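## Task

Drive home the screw holding the cable lug (a cable's flat metal end) that sits behind the label Q5, leaving all other screws as they were. It counts as tight only when the screwdriver motor turned it in and halted on its own, shown as stopped_at_torque=1 in a result. A screw pressed in rather than turned must be fully unscrewed and then driven again. The torque limit begins at its minimum, which may halt the motor too early, so it can be increased. While that screw sits in its hole but is not yet tight, contact with it by anything except the key or sleeve may fail the goal.

## Robot and tools

Robot: two Doosan M1013 arms in a physics simulation. left_arm (base about (+0.010, +0.493, +0.008) m) carries a Robotiq 2F-85 gripper; right_arm (base about (+0.053, -0.430, +0.008) m) carries a powered screwdriver: a hex key inside a thin vacuum sleeve.

Frame: every position, quaternion, velocity and target is in the scene frame. Origin at table-top height midway between the nominal bases, +z up, +x out across the table, left_arm toward +y. Image left/right does not match arm names. Reported poses may be a few cm off, more at long reach.

The row (20 numbers, one flat list covering both arms): left_arm x, y, z (m), qw, qx, qy, qz, then gripper position, force_limit, speed; then right_arm x, y, z, qw, qx, qy, qz, then spindle, torque_limit, sleeve_vacuum. The pose parts are absolute poses (where the end effector should be), not offsets. The last three numbers of each arm are each in [-1, 1] and persist as commands: 0 is a real command, so repeat previous values to keep them. For an idle arm, resend its exact last reported pose every time; to hold an orientation, resend the same quaternion, not the drifted reported one.

Gripper numbers: position +1 = open 85 mm, about -0.8 = pads touching, -1 = close until blocked. force_limit and speed (-1 slow ~20 mm/s, 0 ~85, +1 ~150) set grip force; both start at +1. object_status 2 means holding after closing; 3 means reached the commanded opening. position_measured is in counts (3 open, 230 closed).

Screwdriver numbers: spindle +1 = 500 rpm clockwise (drives in), -1 = reverse; it keeps running until you send 0, even between calls, and the arm does not follow the screw by itself. torque_limit maps linearly from about 0.3 N m (-1, the starting value) to 1.2 N m (+1). sleeve_vacuum above 0.01 holds a screw, anything else releases.

Tools:
- execute_actions(actions, cameras): actions is a list of actions; each action is a list of up to 15 rows, one per 1/30 s step, the last row held to fill 15 steps. The controller clips each step to 70 mm and 16 degrees from the measured pose, so one action may fall short; continue toward the "Hand target" shown next time. A target more than 0.6 m from the current end effector along any of its axes makes the action refused. Empty list = just report state.
- move(target, speed, blend, blocking, cameras): straight-line path to one row, or a list of up to 15 rows. speed in m/s, 0.002 to 2 (default 0.25), rotation up to twice that in rad/s; blend in m rounds corners. Paths ignore obstacles and overshoot more when fast. blocking=false returns early; a new move replaces the running one. Result has a "move:" line: done, off_target, moving, held, fault, plus limits=paced or limits=held.
- wait(seconds 0 to 10), stop() (brakes a move; send spindle 0 separately), zoom_image(camera, region [x0,y0,x1,y1], max 504x504 px), read_manual(section), finished_scene(scene = current scene number; irreversible).
Cameras: cam_low, cam_left_wrist, cam_right_wrist, each 672x504; calibrations are in the results.

Screwing procedure: align the tool point (tip of the key, pointing along tool +z, 12 mm spring travel) on the screw axis, about 2 mm below the head top. Turn slowly (spindle between -0.2 and 0.2) to seat the hex; negative seats without advancing. If screw_detected stays 0 after a quarter turn with vacuum on, reverse. While driving, advance the arm 0.7 mm per turn. Raise torque_limit before the final drive. The motor halts at 95 % of the limit and stopped_at_torque becomes 1; to restart, hold spindle at 0 or below for 0.5 s. turns counts cumulative key revolutions, clockwise positive. When backing out, raise torque_limit if turns stops falling.

Result lines: joint positions, torques and velocities ("within noise" = at rest), end_effector_position/quat, Flange force (x y z in tool axes, noisy; "no reading" possible), gripper and tool status, MOTOR HOT warnings.

Avoid: dropping or releasing moving parts, knocking anything off the table, fast impacts, commanding past a firm contact (stiff arms fault). Force of 144 N or joint contact torques at limits (302, 302, 142, 40, 40, 40 N m) stop the arm for 10 s. Keep arms apart; collisions between them can end the attempt. Do not sweep a wrist close to its own base. Long stretched or straining poses overheat motors and brake the arm for 30 to 60 s.

Each tool is called after ">>>" by a JSON object that holds its "op" and its "data".

## Session

>>> {"op": "execute_actions", "data": {"actions": []}}

Scene clock: 0.00 s.
left_arm: end_effector_position=(+0.0437, +1.1423, +0.3635) position_measured=3 object_status=3 end_effector_quat_wxyz=(+0.000, +0.689, -0.725, +0.000) | right_arm: end_effector_position=(+0.4482, +0.1998, +0.2782) sleeve_vacuum_kpa=0 screw_detected=0 stopped_at_torque=0 turns=0.00 end_effector_quat_wxyz=(+0.000, +0.698, +0.716, +0.000)
Joint positions: left_arm=[1.518 0.167 1.62 0 1.354 -0.053] | right_arm=[0.874 0.206 1.502 0 1.434 0.874]
Joint velocities: within noise
Joint torques (N m): no reading
Flange force (N): no reading
Hand target: left_arm +0.0437, +1.1423, +0.3635; +0.000, +0.689, -0.725, +0.000 | right_arm +0.4482, +0.1998, +0.2782; +0.000, +0.698, +0.716, +0.000

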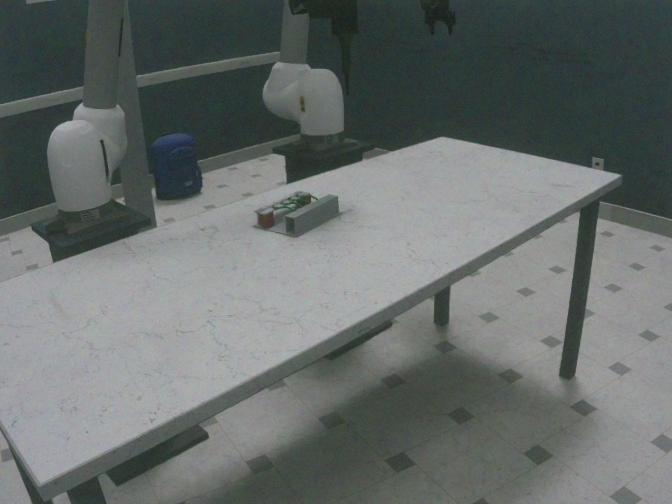

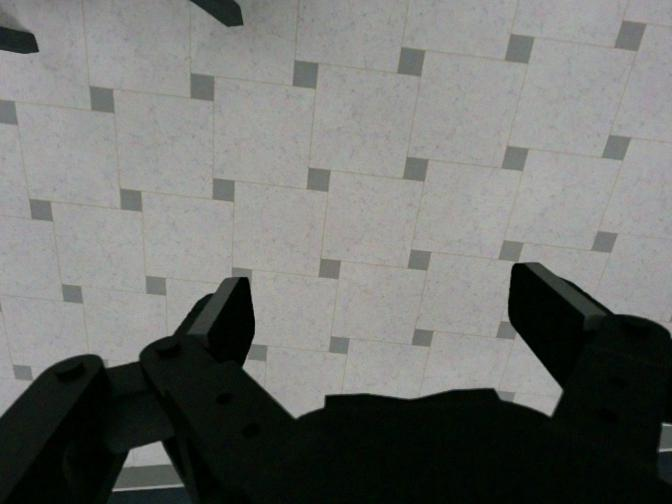

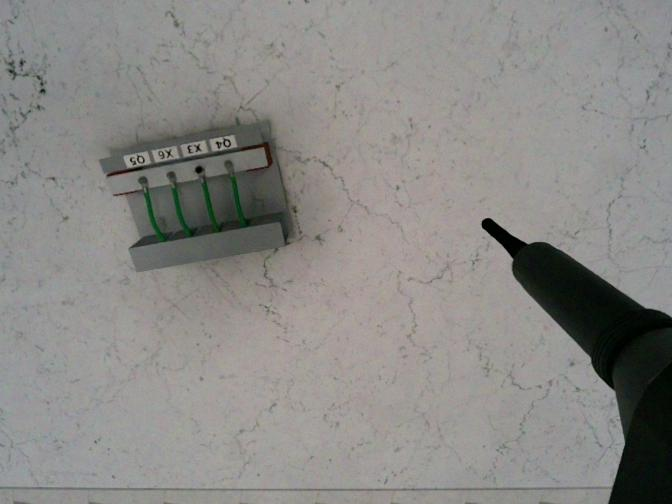

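>>> {"op": "zoom_image", "data": {"camera": "cam_right_wrist", "region": [90, 110, 310, 275]}}

>>> {"op": "zoom_image", "data": {"camera": "cam_low", "region": [240, 180, 352, 246]}}

Scaled by 2.291 from the camera's 672x504 image, which has a finer 960x720 frame.

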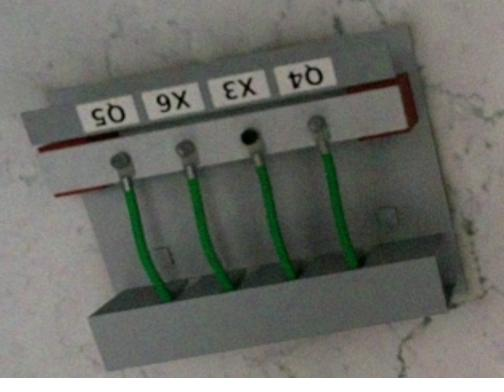

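Scaled by 4.500 from the camera's 672x504 image, which has a finer 960x720 frame.

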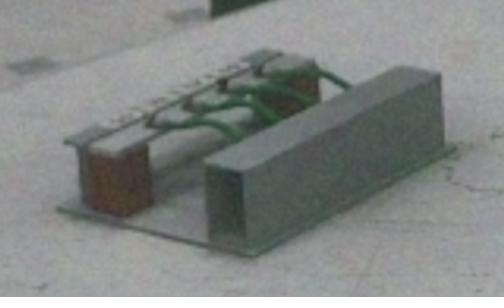

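>>> {"op": "move", "data": {"target": [0.0437,1.1423,0.3635,0,0.689,-0.725,0,1,1,1,0.42,0.026,0.13,0,0.698,0.716,0,0,-1,0], "cameras": ["cam_right_wrist"]}}

>>> {"op": "zoom_image", "data": {"camera": "cam_right_wrist", "region": [84, 100, 588, 478]}}

Scene clock: 2.60 s.
left_arm: end_effector_position=(+0.0437, +1.1423, +0.3635) position_measured=3 object_status=3 end_effector_quat_wxyz=(+0.000, +0.689, -0.725, +0.000) | right_arm: end_effector_position=(+0.4200, +0.0260, +0.1300) sleeve_vacuum_kpa=0 screw_detected=0 stopped_at_torque=0 turns=0.00 end_effector_quat_wxyz=(+0.000, +0.698, +0.716, +0.000)
Joint positions: left_arm=[1.518 0.167 1.62 0 1.354 -0.053] | right_arm=[0.711 0.036 1.973 0 1.133 0.71]
Joint velocities: within noise
Joint torques (N m): left_arm=[0.24 -55.82 -42.15 4.32 0 -0.48] | right_arm=[-2.09 -52.39 -42.59 4.73 -0.66 0.25]
Flange force (N): left_arm=[6.4 0.2 -1.1] | right_arm=[9.2 4.9 1.3]
Hand target: left_arm +0.0437, +1.1423, +0.3635; +0.000, +0.689, -0.725, +0.000 | right_arm +0.4200, +0.0260, +0.1300; +0.000, +0.698, +0.716, +0.000
Off the commanded pose: left_arm 0.000 m, 0 deg | right_arm 0.000 m, 0 deg.
move: done
camera_calibration:
cam_right_wrist: T_world_to_cam=[[-0.000813095, 0.999844, 0.0176487, 0.0587432], [0.939841, -0.00526496, 0.341573, -0.455518], [0.341612, 0.0168647, -0.93969, 0.227412], [0, 0, 0, 1]] pos_world=[0.350475, -0.0649676, 0.368253]
Images, in order (width x height): cam_right_wrist 672x504.

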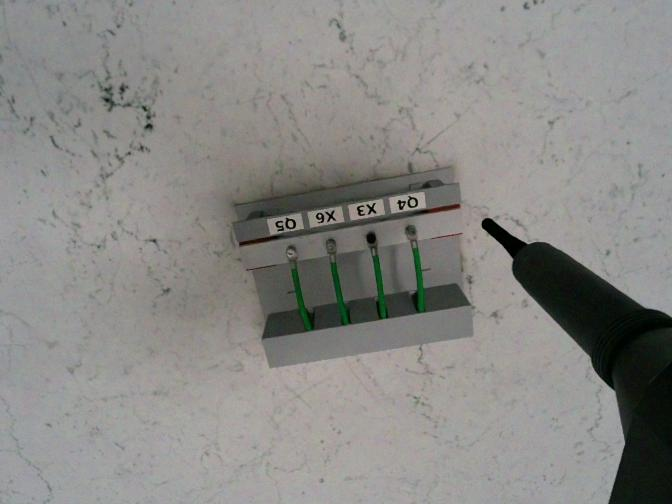

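Scaled by 1.000.

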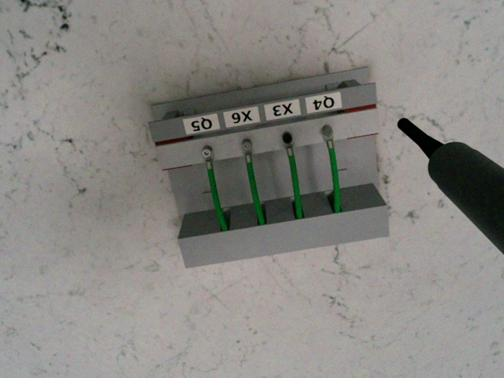

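>>> {"op": "zoom_image", "data": {"camera": "cam_right_wrist", "region": [264, 180, 440, 300]}}

>>> {"op": "zoom_image", "data": {"camera": "cam_right_wrist", "region": [460, 200, 540, 260]}}

Scaled by 2.864 from the camera's 672x504 image, which has a finer 960x720 frame.

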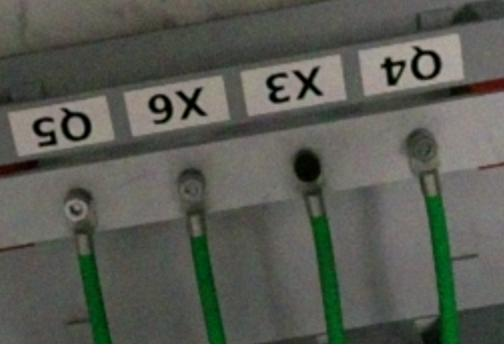

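Scaled by 6.300 from the camera's 672x504 image, which has a finer 960x720 frame.

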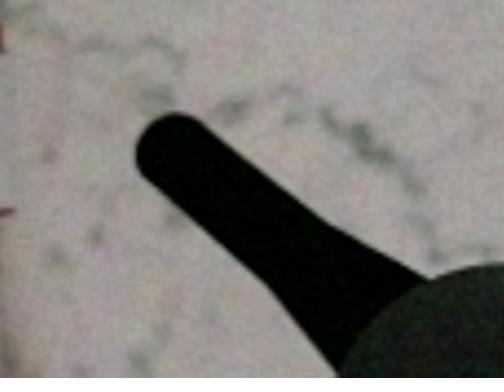

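>>> {"op": "move", "data": {"target": [0.0437,1.1423,0.3635,0,0.689,-0.725,0,1,1,1,0.468,-0.095,0.085,0,0.698,0.716,0,0,-1,0], "cameras": ["cam_right_wrist","cam_low"], "speed": 0.12}}

>>> {"op": "zoom_image", "data": {"camera": "cam_right_wrist", "region": [420, 160, 560, 265]}}

Scene clock: 5.90 s.
left_arm: end_effector_position=(+0.0437, +1.1423, +0.3635) position_measured=3 object_status=3 end_effector_quat_wxyz=(+0.000, +0.689, -0.725, +0.000) | right_arm: end_effector_position=(+0.4680, -0.0950, +0.0850) sleeve_vacuum_kpa=0 screw_detected=0 stopped_at_torque=0 turns=0.00 end_effector_quat_wxyz=(+0.000, +0.698, +0.716, +0.000)
Joint positions: left_arm=[1.518 0.167 1.62 0 1.354 -0.053] | right_arm=[0.462 0.011 2.089 0 1.041 0.46]
Joint velocities: within noise
Joint torques (N m): left_arm=[0.31 -55.86 -42.2 4.36 -0.02 -0.51] | right_arm=[-1.46 -46.93 -39.94 4.68 -0.54 0.54]
Flange force (N): left_arm=[6.5 0.3 -0.9] | right_arm=[6.4 7.6 1.2]
Hand target: left_arm +0.0437, +1.1423, +0.3635; +0.000, +0.689, -0.725, +0.000 | right_arm +0.4680, -0.0950, +0.0850; +0.000, +0.698, +0.716, +0.000
Off the commanded pose: left_arm 0.000 m, 0 deg | right_arm 0.000 m, 0 deg.
move: done
camera_calibration:
cam_right_wrist: T_world_to_cam=[[-0.000813943, 0.999844, 0.0176484, 0.180558], [0.939841, -0.00526406, 0.341573, -0.485897], [0.341612, 0.0168647, -0.93969, 0.17077], [0, 0, 0, 1]] pos_world=[0.398475, -0.185968, 0.323253]
Images, in order (width x height): cam_low 672x504, cam_right_wrist 672x504.

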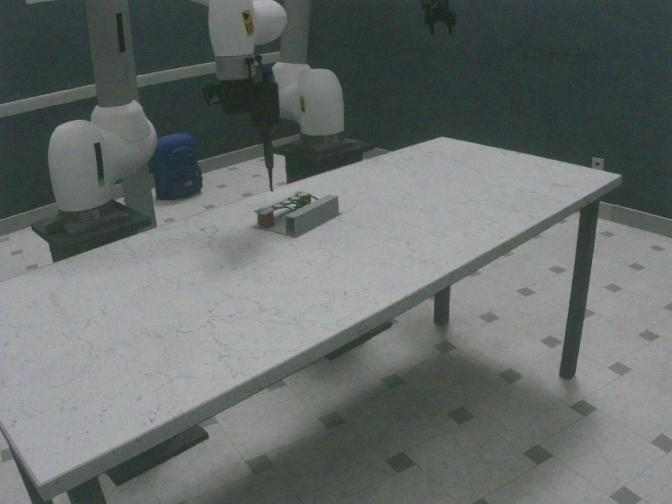

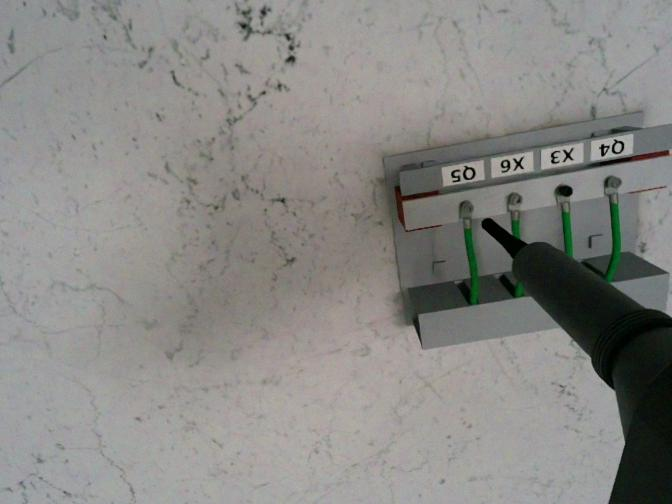

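Scaled by 3.600 from the camera's 672x504 image, which has a finer 960x720 frame.

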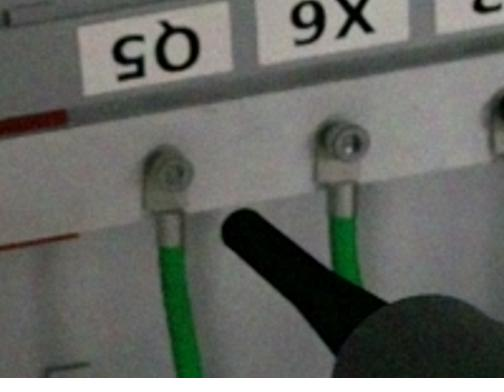

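>>> {"op": "move", "data": {"target": [0.0437,1.1423,0.3635,0,0.689,-0.725,0,1,1,1,0.4683,-0.0941,0.062,0,0.698,0.716,0,0,-1,0], "cameras": ["cam_right_wrist"], "speed": 0.05}}

>>> {"op": "zoom_image", "data": {"camera": "cam_right_wrist", "region": [440, 180, 540, 255]}}

Scene clock: 7.47 s.
left_arm: end_effector_position=(+0.0437, +1.1423, +0.3635) position_measured=3 object_status=3 end_effector_quat_wxyz=(+0.000, +0.689, -0.725, +0.000) | right_arm: end_effector_position=(+0.4683, -0.0941, +0.0620) sleeve_vacuum_kpa=0 screw_detected=0 stopped_at_torque=0 turns=0.00 end_effector_quat_wxyz=(+0.000, +0.698, +0.716, +0.000)
Joint positions: left_arm=[1.518 0.167 1.62 0 1.354 -0.053] | right_arm=[0.463 0.035 2.113 0 0.993 0.462]
Joint velocities: within noise
Joint torques (N m): left_arm=[0.19 -55.84 -42.26 4.28 0.01 -0.46] | right_arm=[-2.61 -49.03 -38.78 4.52 -0.14 0.33]
Flange force (N): left_arm=[6.6 0.5 -0.8] | right_arm=[9.3 7.4 3.4]
Hand target: left_arm +0.0437, +1.1423, +0.3635; +0.000, +0.689, -0.725, +0.000 | right_arm +0.4683, -0.0941, +0.0620; +0.000, +0.698, +0.716, +0.000
Off the commanded pose: left_arm 0.000 m, 0 deg | right_arm 0.000 m, 0 deg.
move: done
camera_calibration:
cam_right_wrist: T_world_to_cam=[[-0.000813095, 0.999844, 0.0176487, 0.180064], [0.939841, -0.00526496, 0.341573, -0.478318], [0.341612, 0.0168647, -0.93969, 0.149039], [0, 0, 0, 1]] pos_world=[0.398775, -0.185068, 0.300253]
Images, in order (width x height): cam_right_wrist 672x504.

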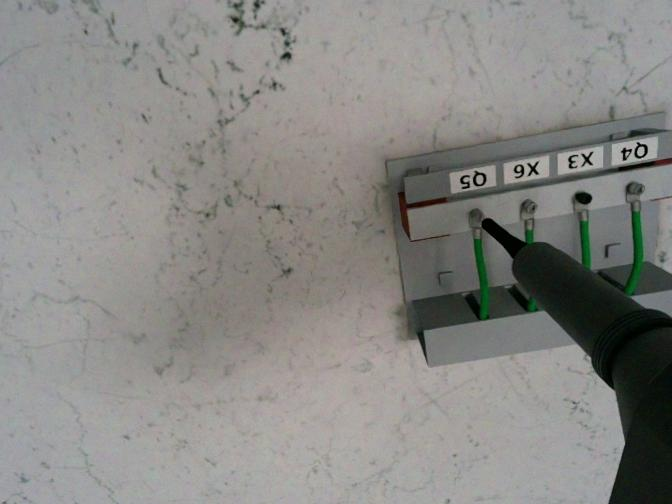

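Scaled by 5.040 from the camera's 672x504 image, which has a finer 960x720 frame.

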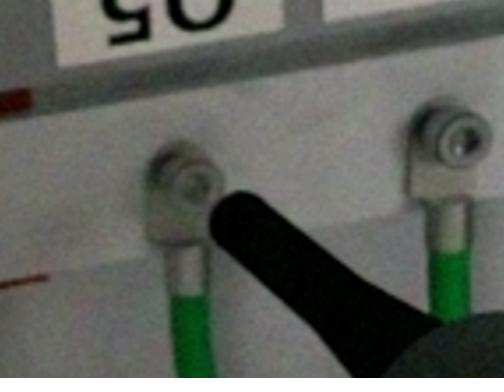

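>>> {"op": "move", "data": {"target": [0.0437,1.1423,0.3635,0,0.689,-0.725,0,1,1,1,0.4683,-0.0943,0.051,0,0.698,0.716,0,0,-1,1], "cameras": ["cam_right_wrist","cam_low"], "speed": 0.02}}

>>> {"op": "zoom_image", "data": {"camera": "cam_right_wrist", "region": [440, 180, 540, 255]}}

>>> {"op": "zoom_image", "data": {"camera": "cam_low", "region": [240, 170, 352, 240]}}

Scene clock: 9.77 s.
left_arm: end_effector_position=(+0.0437, +1.1423, +0.3635) position_measured=3 object_status=3 end_effector_quat_wxyz=(+0.000, +0.689, -0.725, +0.000) | right_arm: end_effector_position=(+0.4683, -0.0943, +0.0510) sleeve_vacuum_kpa=14 screw_detected=0 stopped_at_torque=0 turns=0.00 end_effector_quat_wxyz=(+0.000, +0.698, +0.716, +0.000)
Joint positions: left_arm=[1.518 0.167 1.62 0 1.354 -0.053] | right_arm=[0.462 0.046 2.125 0 0.97 0.461]
Joint velocities: within noise
Joint torques (N m): left_arm=[0.1 -55.83 -42.22 4.32 -0.03 -0.5] | right_arm=[-2.44 -48.94 -38.51 4.44 -0.41 0.32]
Flange force (N): left_arm=[6.7 1.0 -1.0] | right_arm=[8.0 5.7 2.5]
Hand target: left_arm +0.0437, +1.1423, +0.3635; +0.000, +0.689, -0.725, +0.000 | right_arm +0.4683, -0.0943, +0.0510; +0.000, +0.698, +0.716, +0.000
Off the commanded pose: left_arm 0.000 m, 0 deg | right_arm 0.000 m, 0 deg.
move: done
camera_calibration:
cam_right_wrist: T_world_to_cam=[[-0.000813095, 0.999844, 0.0176487, 0.180458], [0.939841, -0.00526496, 0.341573, -0.474562], [0.341612, 0.0168647, -0.93969, 0.138706], [0, 0, 0, 1]] pos_world=[0.398775, -0.185268, 0.289253]
Images, in order (width x height): cam_low 672x504, cam_right_wrist 672x504.

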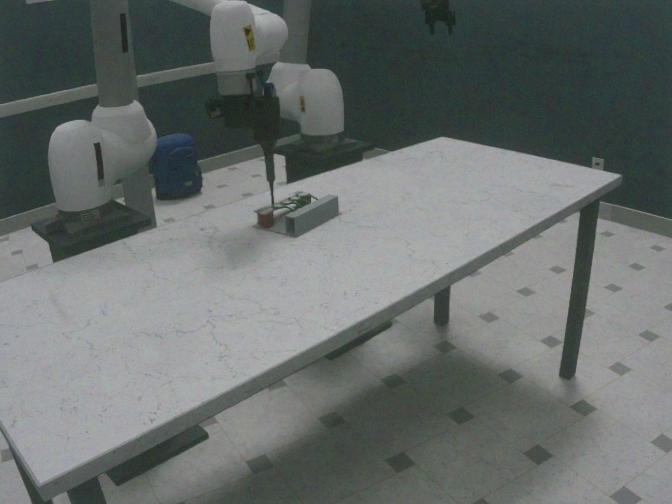

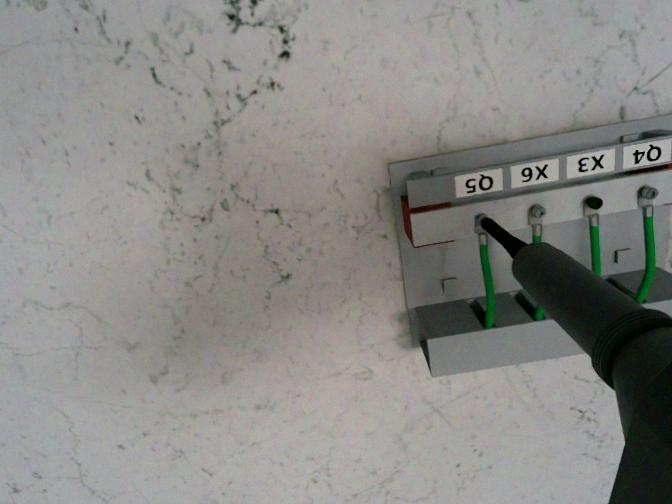

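Scaled by 5.040 from the camera's 672x504 image, which has a finer 960x720 frame.

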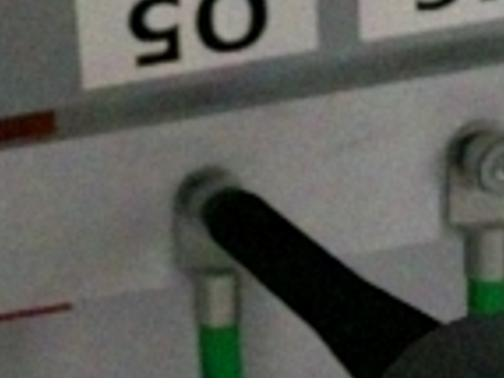

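Scaled by 4.500 from the camera's 672x504 image, which has a finer 960x720 frame.

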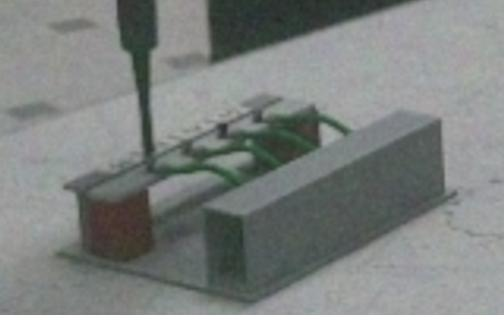

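>>> {"op": "move", "data": {"target": [0.0437,1.1423,0.3635,0,0.689,-0.725,0,1,1,1,0.4683,-0.0943,0.048,0,0.698,0.716,0,0.0,-1,1], "cameras": ["cam_right_wrist"], "speed": 0.01}}

>>> {"op": "zoom_image", "data": {"camera": "cam_right_wrist", "region": [440, 180, 540, 255]}}

Scene clock: 10.70 s.
left_arm: end_effector_position=(+0.0437, +1.1423, +0.3635) position_measured=3 object_status=3 end_effector_quat_wxyz=(+0.000, +0.689, -0.725, +0.000) | right_arm: end_effector_position=(+0.4683, -0.0943, +0.0480) sleeve_vacuum_kpa=14 screw_detected=0 stopped_at_torque=0 turns=0.00 end_effector_quat_wxyz=(+0.000, +0.698, +0.716, +0.000)
Joint positions: left_arm=[1.518 0.167 1.62 0 1.354 -0.053] | right_arm=[0.462 0.05 2.128 0 0.964 0.461]
Joint velocities: within noise
Joint torques (N m): left_arm=[-0.04 -55.94 -42.28 4.34 0.01 -0.54] | right_arm=[-1.75 -46.95 -35.6 4.47 0.03 0.24]
Flange force (N): left_arm=[6.5 0.8 -0.9] | right_arm=[7.3 6.7 -2.3]
Hand target: left_arm +0.0437, +1.1423, +0.3635; +0.000, +0.689, -0.725, +0.000 | right_arm +0.4683, -0.0943, +0.0480; +0.000, +0.698, +0.716, +0.000
Off the commanded pose: left_arm 0.000 m, 0 deg | right_arm 0.000 m, 0 deg.
move: done
camera_calibration:
cam_right_wrist: T_world_to_cam=[[-0.000813095, 0.999844, 0.0176487, 0.180511], [0.939841, -0.00526496, 0.341573, -0.473537], [0.341612, 0.0168647, -0.93969, 0.135887], [0, 0, 0, 1]] pos_world=[0.398775, -0.185268, 0.286253]
Images, in order (width x height): cam_right_wrist 672x504.

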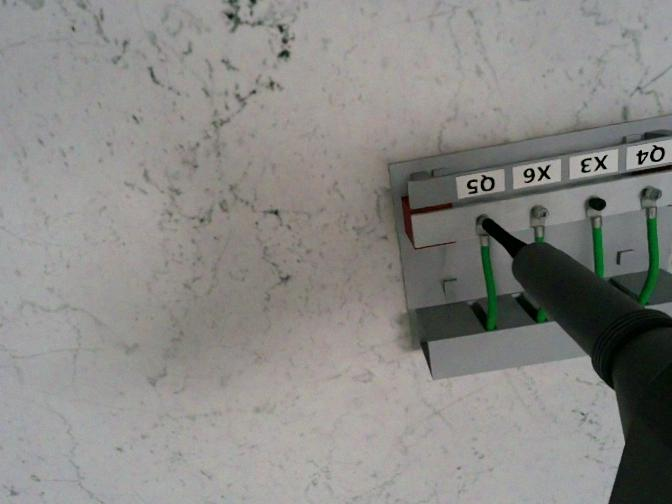

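Scaled by 5.040 from the camera's 672x504 image, which has a finer 960x720 frame.

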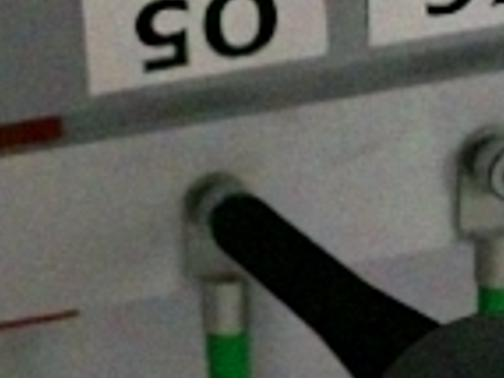

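>>> {"op": "move", "data": {"target": [0.0437,1.1423,0.3635,0,0.689,-0.725,0,1,1,1,0.4683,-0.0943,0.047,0,0.698,0.716,0,0.06,-1,1], "cameras": [], "speed": 0.01}}

>>> {"op": "execute_actions", "data": {"actions": [[[0.0437,1.1423,0.3635,0,0.689,-0.725,0,1,1,1,0.4683,-0.0943,0.0465,0,0.698,0.716,0,0.06,-1,1]],[[0.0437,1.1423,0.3635,0,0.689,-0.725,0,1,1,1,0.4683,-0.0943,0.0460,0,0.698,0.716,0,0.0,-1,1]]], "cameras": ["cam_right_wrist"]}}

>>> {"op": "zoom_image", "data": {"camera": "cam_right_wrist", "region": [440, 180, 540, 255]}}

Scene clock: 11.97 s.
left_arm: end_effector_position=(+0.0437, +1.1423, +0.3635) position_measured=3 object_status=3 end_effector_quat_wxyz=(+0.000, +0.689, -0.725, +0.000) | right_arm: end_effector_position=(+0.4683, -0.0943, +0.0470) sleeve_vacuum_kpa=39 screw_detected=1 stopped_at_torque=0 turns=0.35 end_effector_quat_wxyz=(+0.000, +0.698, +0.716, +0.000)
Joint positions: left_arm=[1.518 0.167 1.62 0 1.354 -0.053] | right_arm=[0.462 0.051 2.129 0 0.962 0.461]
Joint velocities: within noise
Joint torques (N m): left_arm=[0.19 -55.86 -42.32 4.35 0.01 -0.52] | right_arm=[-1.63 -46.85 -35.22 4.57 0.22 0.16]
Flange force (N): left_arm=[6.7 0.2 -0.5] | right_arm=[7.6 7.7 -1.7]
Hand target: left_arm +0.0437, +1.1423, +0.3635; +0.000, +0.689, -0.725, +0.000 | right_arm +0.4683, -0.0943, +0.0470; +0.000, +0.698, +0.716, +0.000
Off the commanded pose: left_arm 0.000 m, 0 deg | right_arm 0.000 m, 0 deg.
move: done
No camera images: "cameras" was empty.

Scene clock: 13.17 s.
left_arm: end_effector_position=(+0.0437, +1.1423, +0.3635) position_measured=3 object_status=3 end_effector_quat_wxyz=(+0.000, +0.689, -0.725, +0.000) | right_arm: end_effector_position=(+0.4683, -0.0943, +0.0460) sleeve_vacuum_kpa=39 screw_detected=1 stopped_at_torque=0 turns=0.60 end_effector_quat_wxyz=(+0.000, +0.698, +0.716, +0.000)
Joint positions: left_arm=[1.518 0.167 1.62 0 1.354 -0.053] | right_arm=[0.462 0.052 2.13 0 0.96 0.461]
Joint velocities: within noise
Joint torques (N m): left_arm=[0.14 -55.97 -42.26 4.31 0 -0.51] | right_arm=[-1.62 -46.79 -35.47 4.56 -0.04 0.27]
Flange force (N): left_arm=[6.5 0.8 -0.8] | right_arm=[6.9 6.9 -2.3]
Flange force at the end of the 1st action (N): left_arm=[6.6 0.3 -0.7] | right_arm=[7.4 7.2 -1.8]
Hand target: left_arm +0.0437, +1.1423, +0.3635; +0.000, +0.689, -0.725, +0.000 | right_arm +0.4683, -0.0943, +0.0460; +0.000, +0.698, +0.716, +0.000
Off the commanded pose: left_arm 0.000 m, 0 deg | right_arm 0.000 m, 0 deg.
camera_calibration:
cam_right_wrist: T_world_to_cam=[[-0.000813095, 0.999844, 0.0176487, 0.180548], [0.939841, -0.00526496, 0.341573, -0.47282], [0.341612, 0.0168647, -0.93969, 0.133913], [0, 0, 0, 1]] pos_world=[0.398775, -0.185268, 0.284153]
Images, in order (width x height): cam_right_wrist 672x504.

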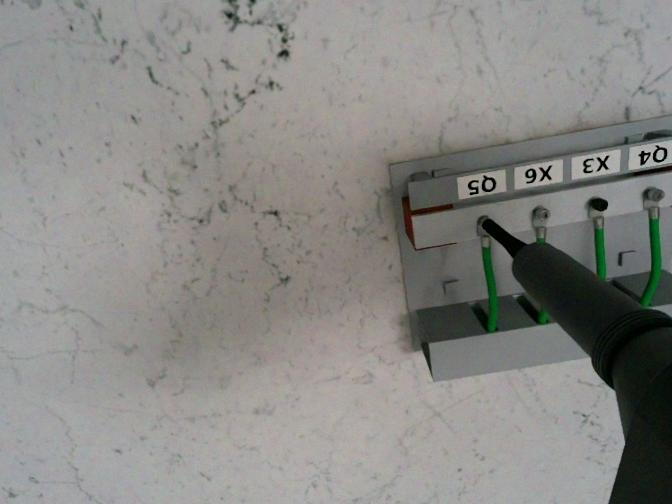

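Scaled by 5.040 from the camera's 672x504 image, which has a finer 960x720 frame.

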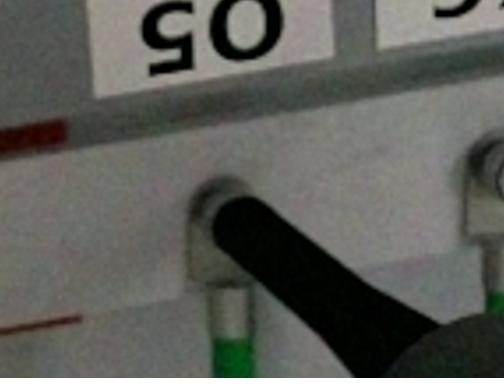

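>>> {"op": "execute_actions", "data": {"actions": [[[0.0437,1.1423,0.3635,0,0.689,-0.725,0,1,1,1,0.4683,-0.0943,0.0455,0,0.698,0.716,0,0.15,0.3,1]],[[0.0437,1.1423,0.3635,0,0.689,-0.725,0,1,1,1,0.4683,-0.0943,0.0450,0,0.698,0.716,0,0.15,0.3,1]],[[0.0437,1.1423,0.3635,0,0.689,-0.725,0,1,1,1,0.4683,-0.0943,0.0446,0,0.698,0.716,0,0.15,0.3,1]],[[0.0437,1.1423,0.3635,0,0.689,-0.725,0,1,1,1,0.4683,-0.0943,0.0442,0,0.698,0.716,0,0,0.3,1]]], "cameras": ["cam_right_wrist"]}}

>>> {"op": "zoom_image", "data": {"camera": "cam_right_wrist", "region": [440, 180, 540, 255]}}

Scene clock: 16.23 s.
left_arm: end_effector_position=(+0.0437, +1.1423, +0.3635) position_measured=3 object_status=3 end_effector_quat_wxyz=(+0.000, +0.689, -0.725, +0.000) | right_arm: end_effector_position=(+0.4683, -0.0943, +0.0442) sleeve_vacuum_kpa=40 screw_detected=1 stopped_at_torque=0 turns=2.44 end_effector_quat_wxyz=(+0.000, +0.698, +0.716, +0.000)
Joint positions: left_arm=[1.518 0.167 1.62 0 1.354 -0.053] | right_arm=[0.462 0.054 2.132 0 0.956 0.461]
Joint velocities: within noise
Joint torques (N m): left_arm=[0.2 -55.68 -42.11 4.31 -0.02 -0.51] | right_arm=[-1.83 -46.78 -35.14 4.59 0.2 0.25]
Flange force (N): left_arm=[6.6 0.6 -1.3] | right_arm=[7.4 6.7 -2.1]
Flange force at the end of the 1st action (N): left_arm=[6.8 0.8 -0.8] | right_arm=[8.1 7.2 -2.2]
Flange force at the end of the 2nd action (N): left_arm=[6.1 0.5 -1.0] | right_arm=[6.8 7.0 -2.4]
Flange force at the end of the 3rd action (N): left_arm=[6.3 -0.3 -1.0] | right_arm=[7.5 7.1 -2.2]
Hand target: left_arm +0.0437, +1.1423, +0.3635; +0.000, +0.689, -0.725, +0.000 | right_arm +0.4683, -0.0943, +0.0442; +0.000, +0.698, +0.716, +0.000
Off the commanded pose: left_arm 0.000 m, 0 deg | right_arm 0.000 m, 0 deg.
camera_calibration:
cam_right_wrist: T_world_to_cam=[[-0.000813095, 0.999844, 0.0176487, 0.18058], [0.939841, -0.00526496, 0.341573, -0.472205], [0.341612, 0.0168647, -0.93969, 0.132222], [0, 0, 0, 1]] pos_world=[0.398775, -0.185268, 0.282353]
Images, in order (width x height): cam_right_wrist 672x504.

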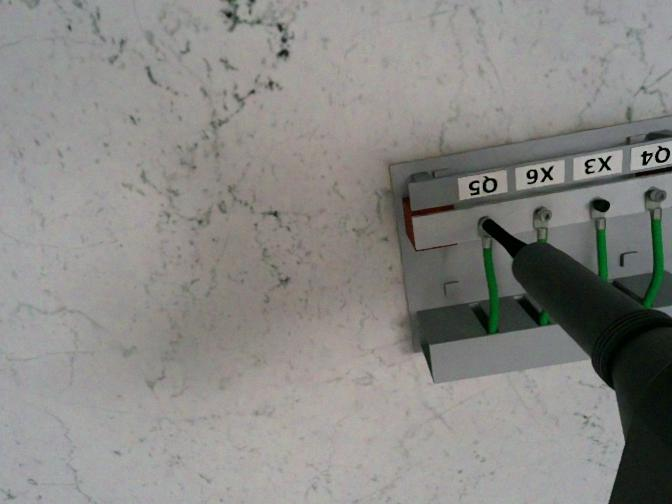

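Scaled by 5.040 from the camera's 672x504 image, which has a finer 960x720 frame.

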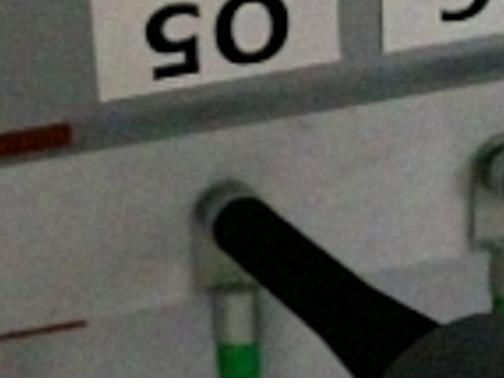

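>>> {"op": "execute_actions", "data": {"actions": [[[0.0437,1.1423,0.3635,0,0.689,-0.725,0,1,1,1,0.4683,-0.0943,0.0439,0,0.698,0.716,0,0.2,0.3,1]],[[0.0437,1.1423,0.3635,0,0.689,-0.725,0,1,1,1,0.4683,-0.0943,0.0434,0,0.698,0.716,0,0.2,0.3,1]],[[0.0437,1.1423,0.3635,0,0.689,-0.725,0,1,1,1,0.4683,-0.0943,0.0429,0,0.698,0.716,0,0.2,0.3,1]],[[0.0437,1.1423,0.3635,0,0.689,-0.725,0,1,1,1,0.4683,-0.0943,0.0424,0,0.698,0.716,0,0,0.3,1]]], "cameras": ["cam_right_wrist"]}}

>>> {"op": "zoom_image", "data": {"camera": "cam_right_wrist", "region": [440, 180, 540, 255]}}

Scene clock: 18.97 s.
left_arm: end_effector_position=(+0.0437, +1.1423, +0.3635) position_measured=3 object_status=3 end_effector_quat_wxyz=(+0.000, +0.689, -0.725, +0.000) | right_arm: end_effector_position=(+0.4683, -0.0943, +0.0424) sleeve_vacuum_kpa=40 screw_detected=1 stopped_at_torque=1 turns=3.87 end_effector_quat_wxyz=(+0.000, +0.698, +0.716, +0.000)
Joint positions: left_arm=[1.518 0.167 1.62 0 1.354 -0.053] | right_arm=[0.462 0.056 2.134 0 0.952 0.461]
Joint velocities: within noise
Joint torques (N m): left_arm=[0.45 -55.68 -42.28 4.33 -0.05 -0.53] | right_arm=[-1.59 -46.51 -34.82 4.57 0 0.18]
Flange force (N): left_arm=[7.0 0.2 -0.8] | right_arm=[7.0 6.9 -3.0]
Flange force at the end of the 1st action (N): left_arm=[6.4 0.5 -1.0] | right_arm=[7.0 6.3 -2.9]
Flange force at the end of the 2nd action (N): left_arm=[6.4 0.6 -1.0] | right_arm=[7.3 7.4 -2.0]
Flange force at the end of the 3rd action (N): left_arm=[6.6 0.3 -1.0] | right_arm=[7.3 6.8 -3.1]
Hand target: left_arm +0.0437, +1.1423, +0.3635; +0.000, +0.689, -0.725, +0.000 | right_arm +0.4683, -0.0943, +0.0424; +0.000, +0.698, +0.716, +0.000
Off the commanded pose: left_arm 0.000 m, 0 deg | right_arm 0.000 m, 0 deg.
camera_calibration:
cam_right_wrist: T_world_to_cam=[[-0.000813095, 0.999844, 0.0176487, 0.180612], [0.939841, -0.00526496, 0.341573, -0.47159], [0.341612, 0.0168647, -0.93969, 0.130531], [0, 0, 0, 1]] pos_world=[0.398775, -0.185268, 0.280553]
Images, in order (width x height): cam_right_wrist 672x504.

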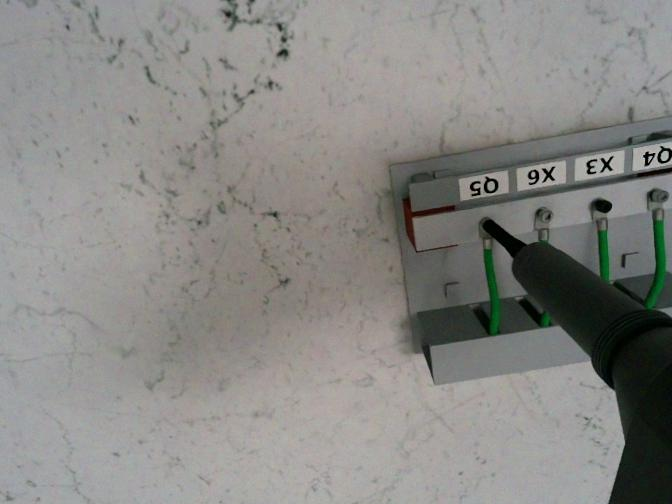

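Scaled by 5.040 from the camera's 672x504 image, which has a finer 960x720 frame.

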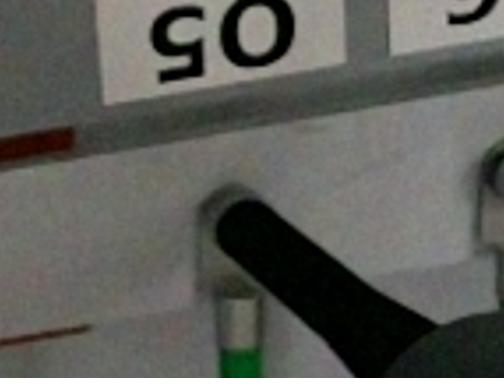

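>>> {"op": "execute_actions", "data": {"actions": [[[0.0437,1.1423,0.3635,0,0.689,-0.725,0,1,1,1,0.4683,-0.0943,0.0424,0,0.698,0.716,0,0,1,1]],[[0.0437,1.1423,0.3635,0,0.689,-0.725,0,1,1,1,0.4683,-0.0943,0.0424,0,0.698,0.716,0,0.15,1,1]],[[0.0437,1.1423,0.3635,0,0.689,-0.725,0,1,1,1,0.4683,-0.0943,0.0424,0,0.698,0.716,0,0.15,1,1]]], "cameras": []}}

Scene clock: 21.07 s.
left_arm: end_effector_position=(+0.0437, +1.1423, +0.3635) position_measured=3 object_status=3 end_effector_quat_wxyz=(+0.000, +0.689, -0.725, +0.000) | right_arm: end_effector_position=(+0.4683, -0.0943, +0.0424) sleeve_vacuum_kpa=40 screw_detected=1 stopped_at_torque=1 turns=3.89 end_effector_quat_wxyz=(+0.000, +0.698, +0.716, +0.000)
Joint positions: left_arm=[1.518 0.167 1.62 0 1.354 -0.053] | right_arm=[0.462 0.056 2.134 0 0.952 0.461]
Joint velocities: within noise
Joint torques (N m): left_arm=[0.1 -55.84 -42.13 4.36 -0.04 -0.49] | right_arm=[-1.84 -46.85 -34.95 4.6 -0.04 0.24]
Flange force (N): left_arm=[6.3 0.3 -1.1] | right_arm=[7.5 6.7 -3.0]
Flange force at the end of the 1st action (N): left_arm=[6.5 0.5 -1.0] | right_arm=[6.3 6.8 -3.7]
Flange force at the end of the 2nd action (N): left_arm=[6.4 0.5 -0.9] | right_arm=[7.2 7.0 -2.7]
Hand target: left_arm +0.0437, +1.1423, +0.3635; +0.000, +0.689, -0.725, +0.000 | right_arm +0.4683, -0.0943, +0.0424; +0.000, +0.698, +0.716, +0.000
Off the commanded pose: left_arm 0.000 m, 0 deg | right_arm 0.000 m, 0 deg.
No camera images: "cameras" was empty.

Tight. Release and lift, then finish.

>>> {"op": "move", "data": {"target": [[0.0437,1.1423,0.3635,0,0.689,-0.725,0,1,1,1,0.4683,-0.0943,0.0426,0,0.698,0.716,0,0,1,0],[0.0437,1.1423,0.3635,0,0.689,-0.725,0,1,1,1,0.4683,-0.0943,0.08,0,0.698,0.716,0,0,1,0]], "cameras": ["cam_right_wrist"], "speed": 0.04}}

>>> {"op": "zoom_image", "data": {"camera": "cam_right_wrist", "region": [440, 160, 672, 300]}}

Scene clock: 23.33 s.
left_arm: end_effector_position=(+0.0437, +1.1423, +0.3635) position_measured=3 object_status=3 end_effector_quat_wxyz=(+0.000, +0.689, -0.725, +0.000) | right_arm: end_effector_position=(+0.4683, -0.0943, +0.0800) sleeve_vacuum_kpa=0 screw_detected=0 stopped_at_torque=1 turns=3.89 end_effector_quat_wxyz=(+0.000, +0.698, +0.716, +0.000)
Joint positions: left_arm=[1.518 0.167 1.62 0 1.354 -0.053] | right_arm=[0.462 0.017 2.094 0 1.031 0.461]
Joint velocities: within noise
Joint torques (N m): left_arm=[0.02 -55.98 -42.26 4.32 -0.01 -0.52] | right_arm=[-2.56 -47.55 -39.96 4.6 -0.5 0.36]
Flange force (N): left_arm=[6.5 1.1 -0.9] | right_arm=[8.6 6.1 1.8]
Hand target: left_arm +0.0437, +1.1423, +0.3635; +0.000, +0.689, -0.725, +0.000 | right_arm +0.4683, -0.0943, +0.0800; +0.000, +0.698, +0.716, +0.000
Off the commanded pose: left_arm 0.000 m, 0 deg | right_arm 0.000 m, 0 deg.
move: done
camera_calibration:
cam_right_wrist: T_world_to_cam=[[-0.000813095, 0.999844, 0.0176487, 0.179948], [0.939841, -0.00526496, 0.341573, -0.484433], [0.341612, 0.0168647, -0.93969, 0.165863], [0, 0, 0, 1]] pos_world=[0.398775, -0.185268, 0.318153]
Images, in order (width x height): cam_right_wrist 672x504.

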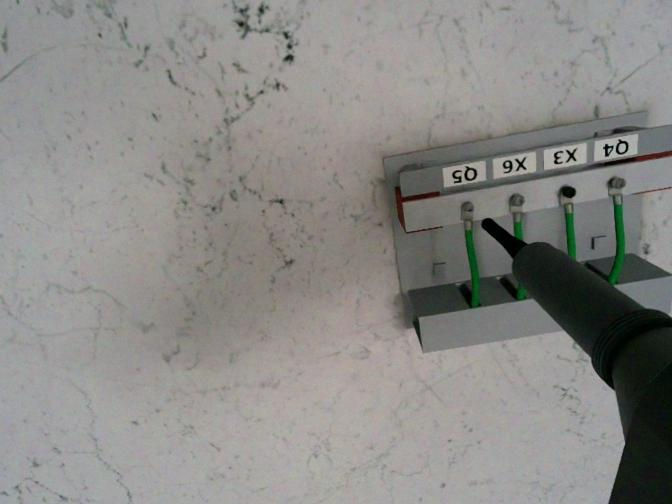

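Scaled by 2.172 from the camera's 672x504 image, which has a finer 960x720 frame.

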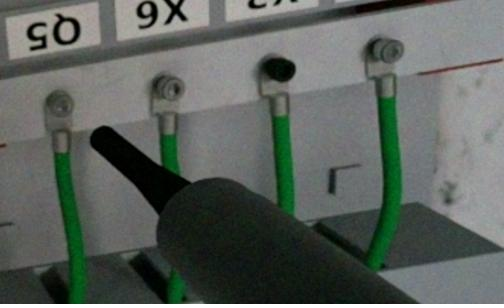

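>>> {"op": "finished_scene", "data": {"scene": 1}}

The scene is finished: the task was done.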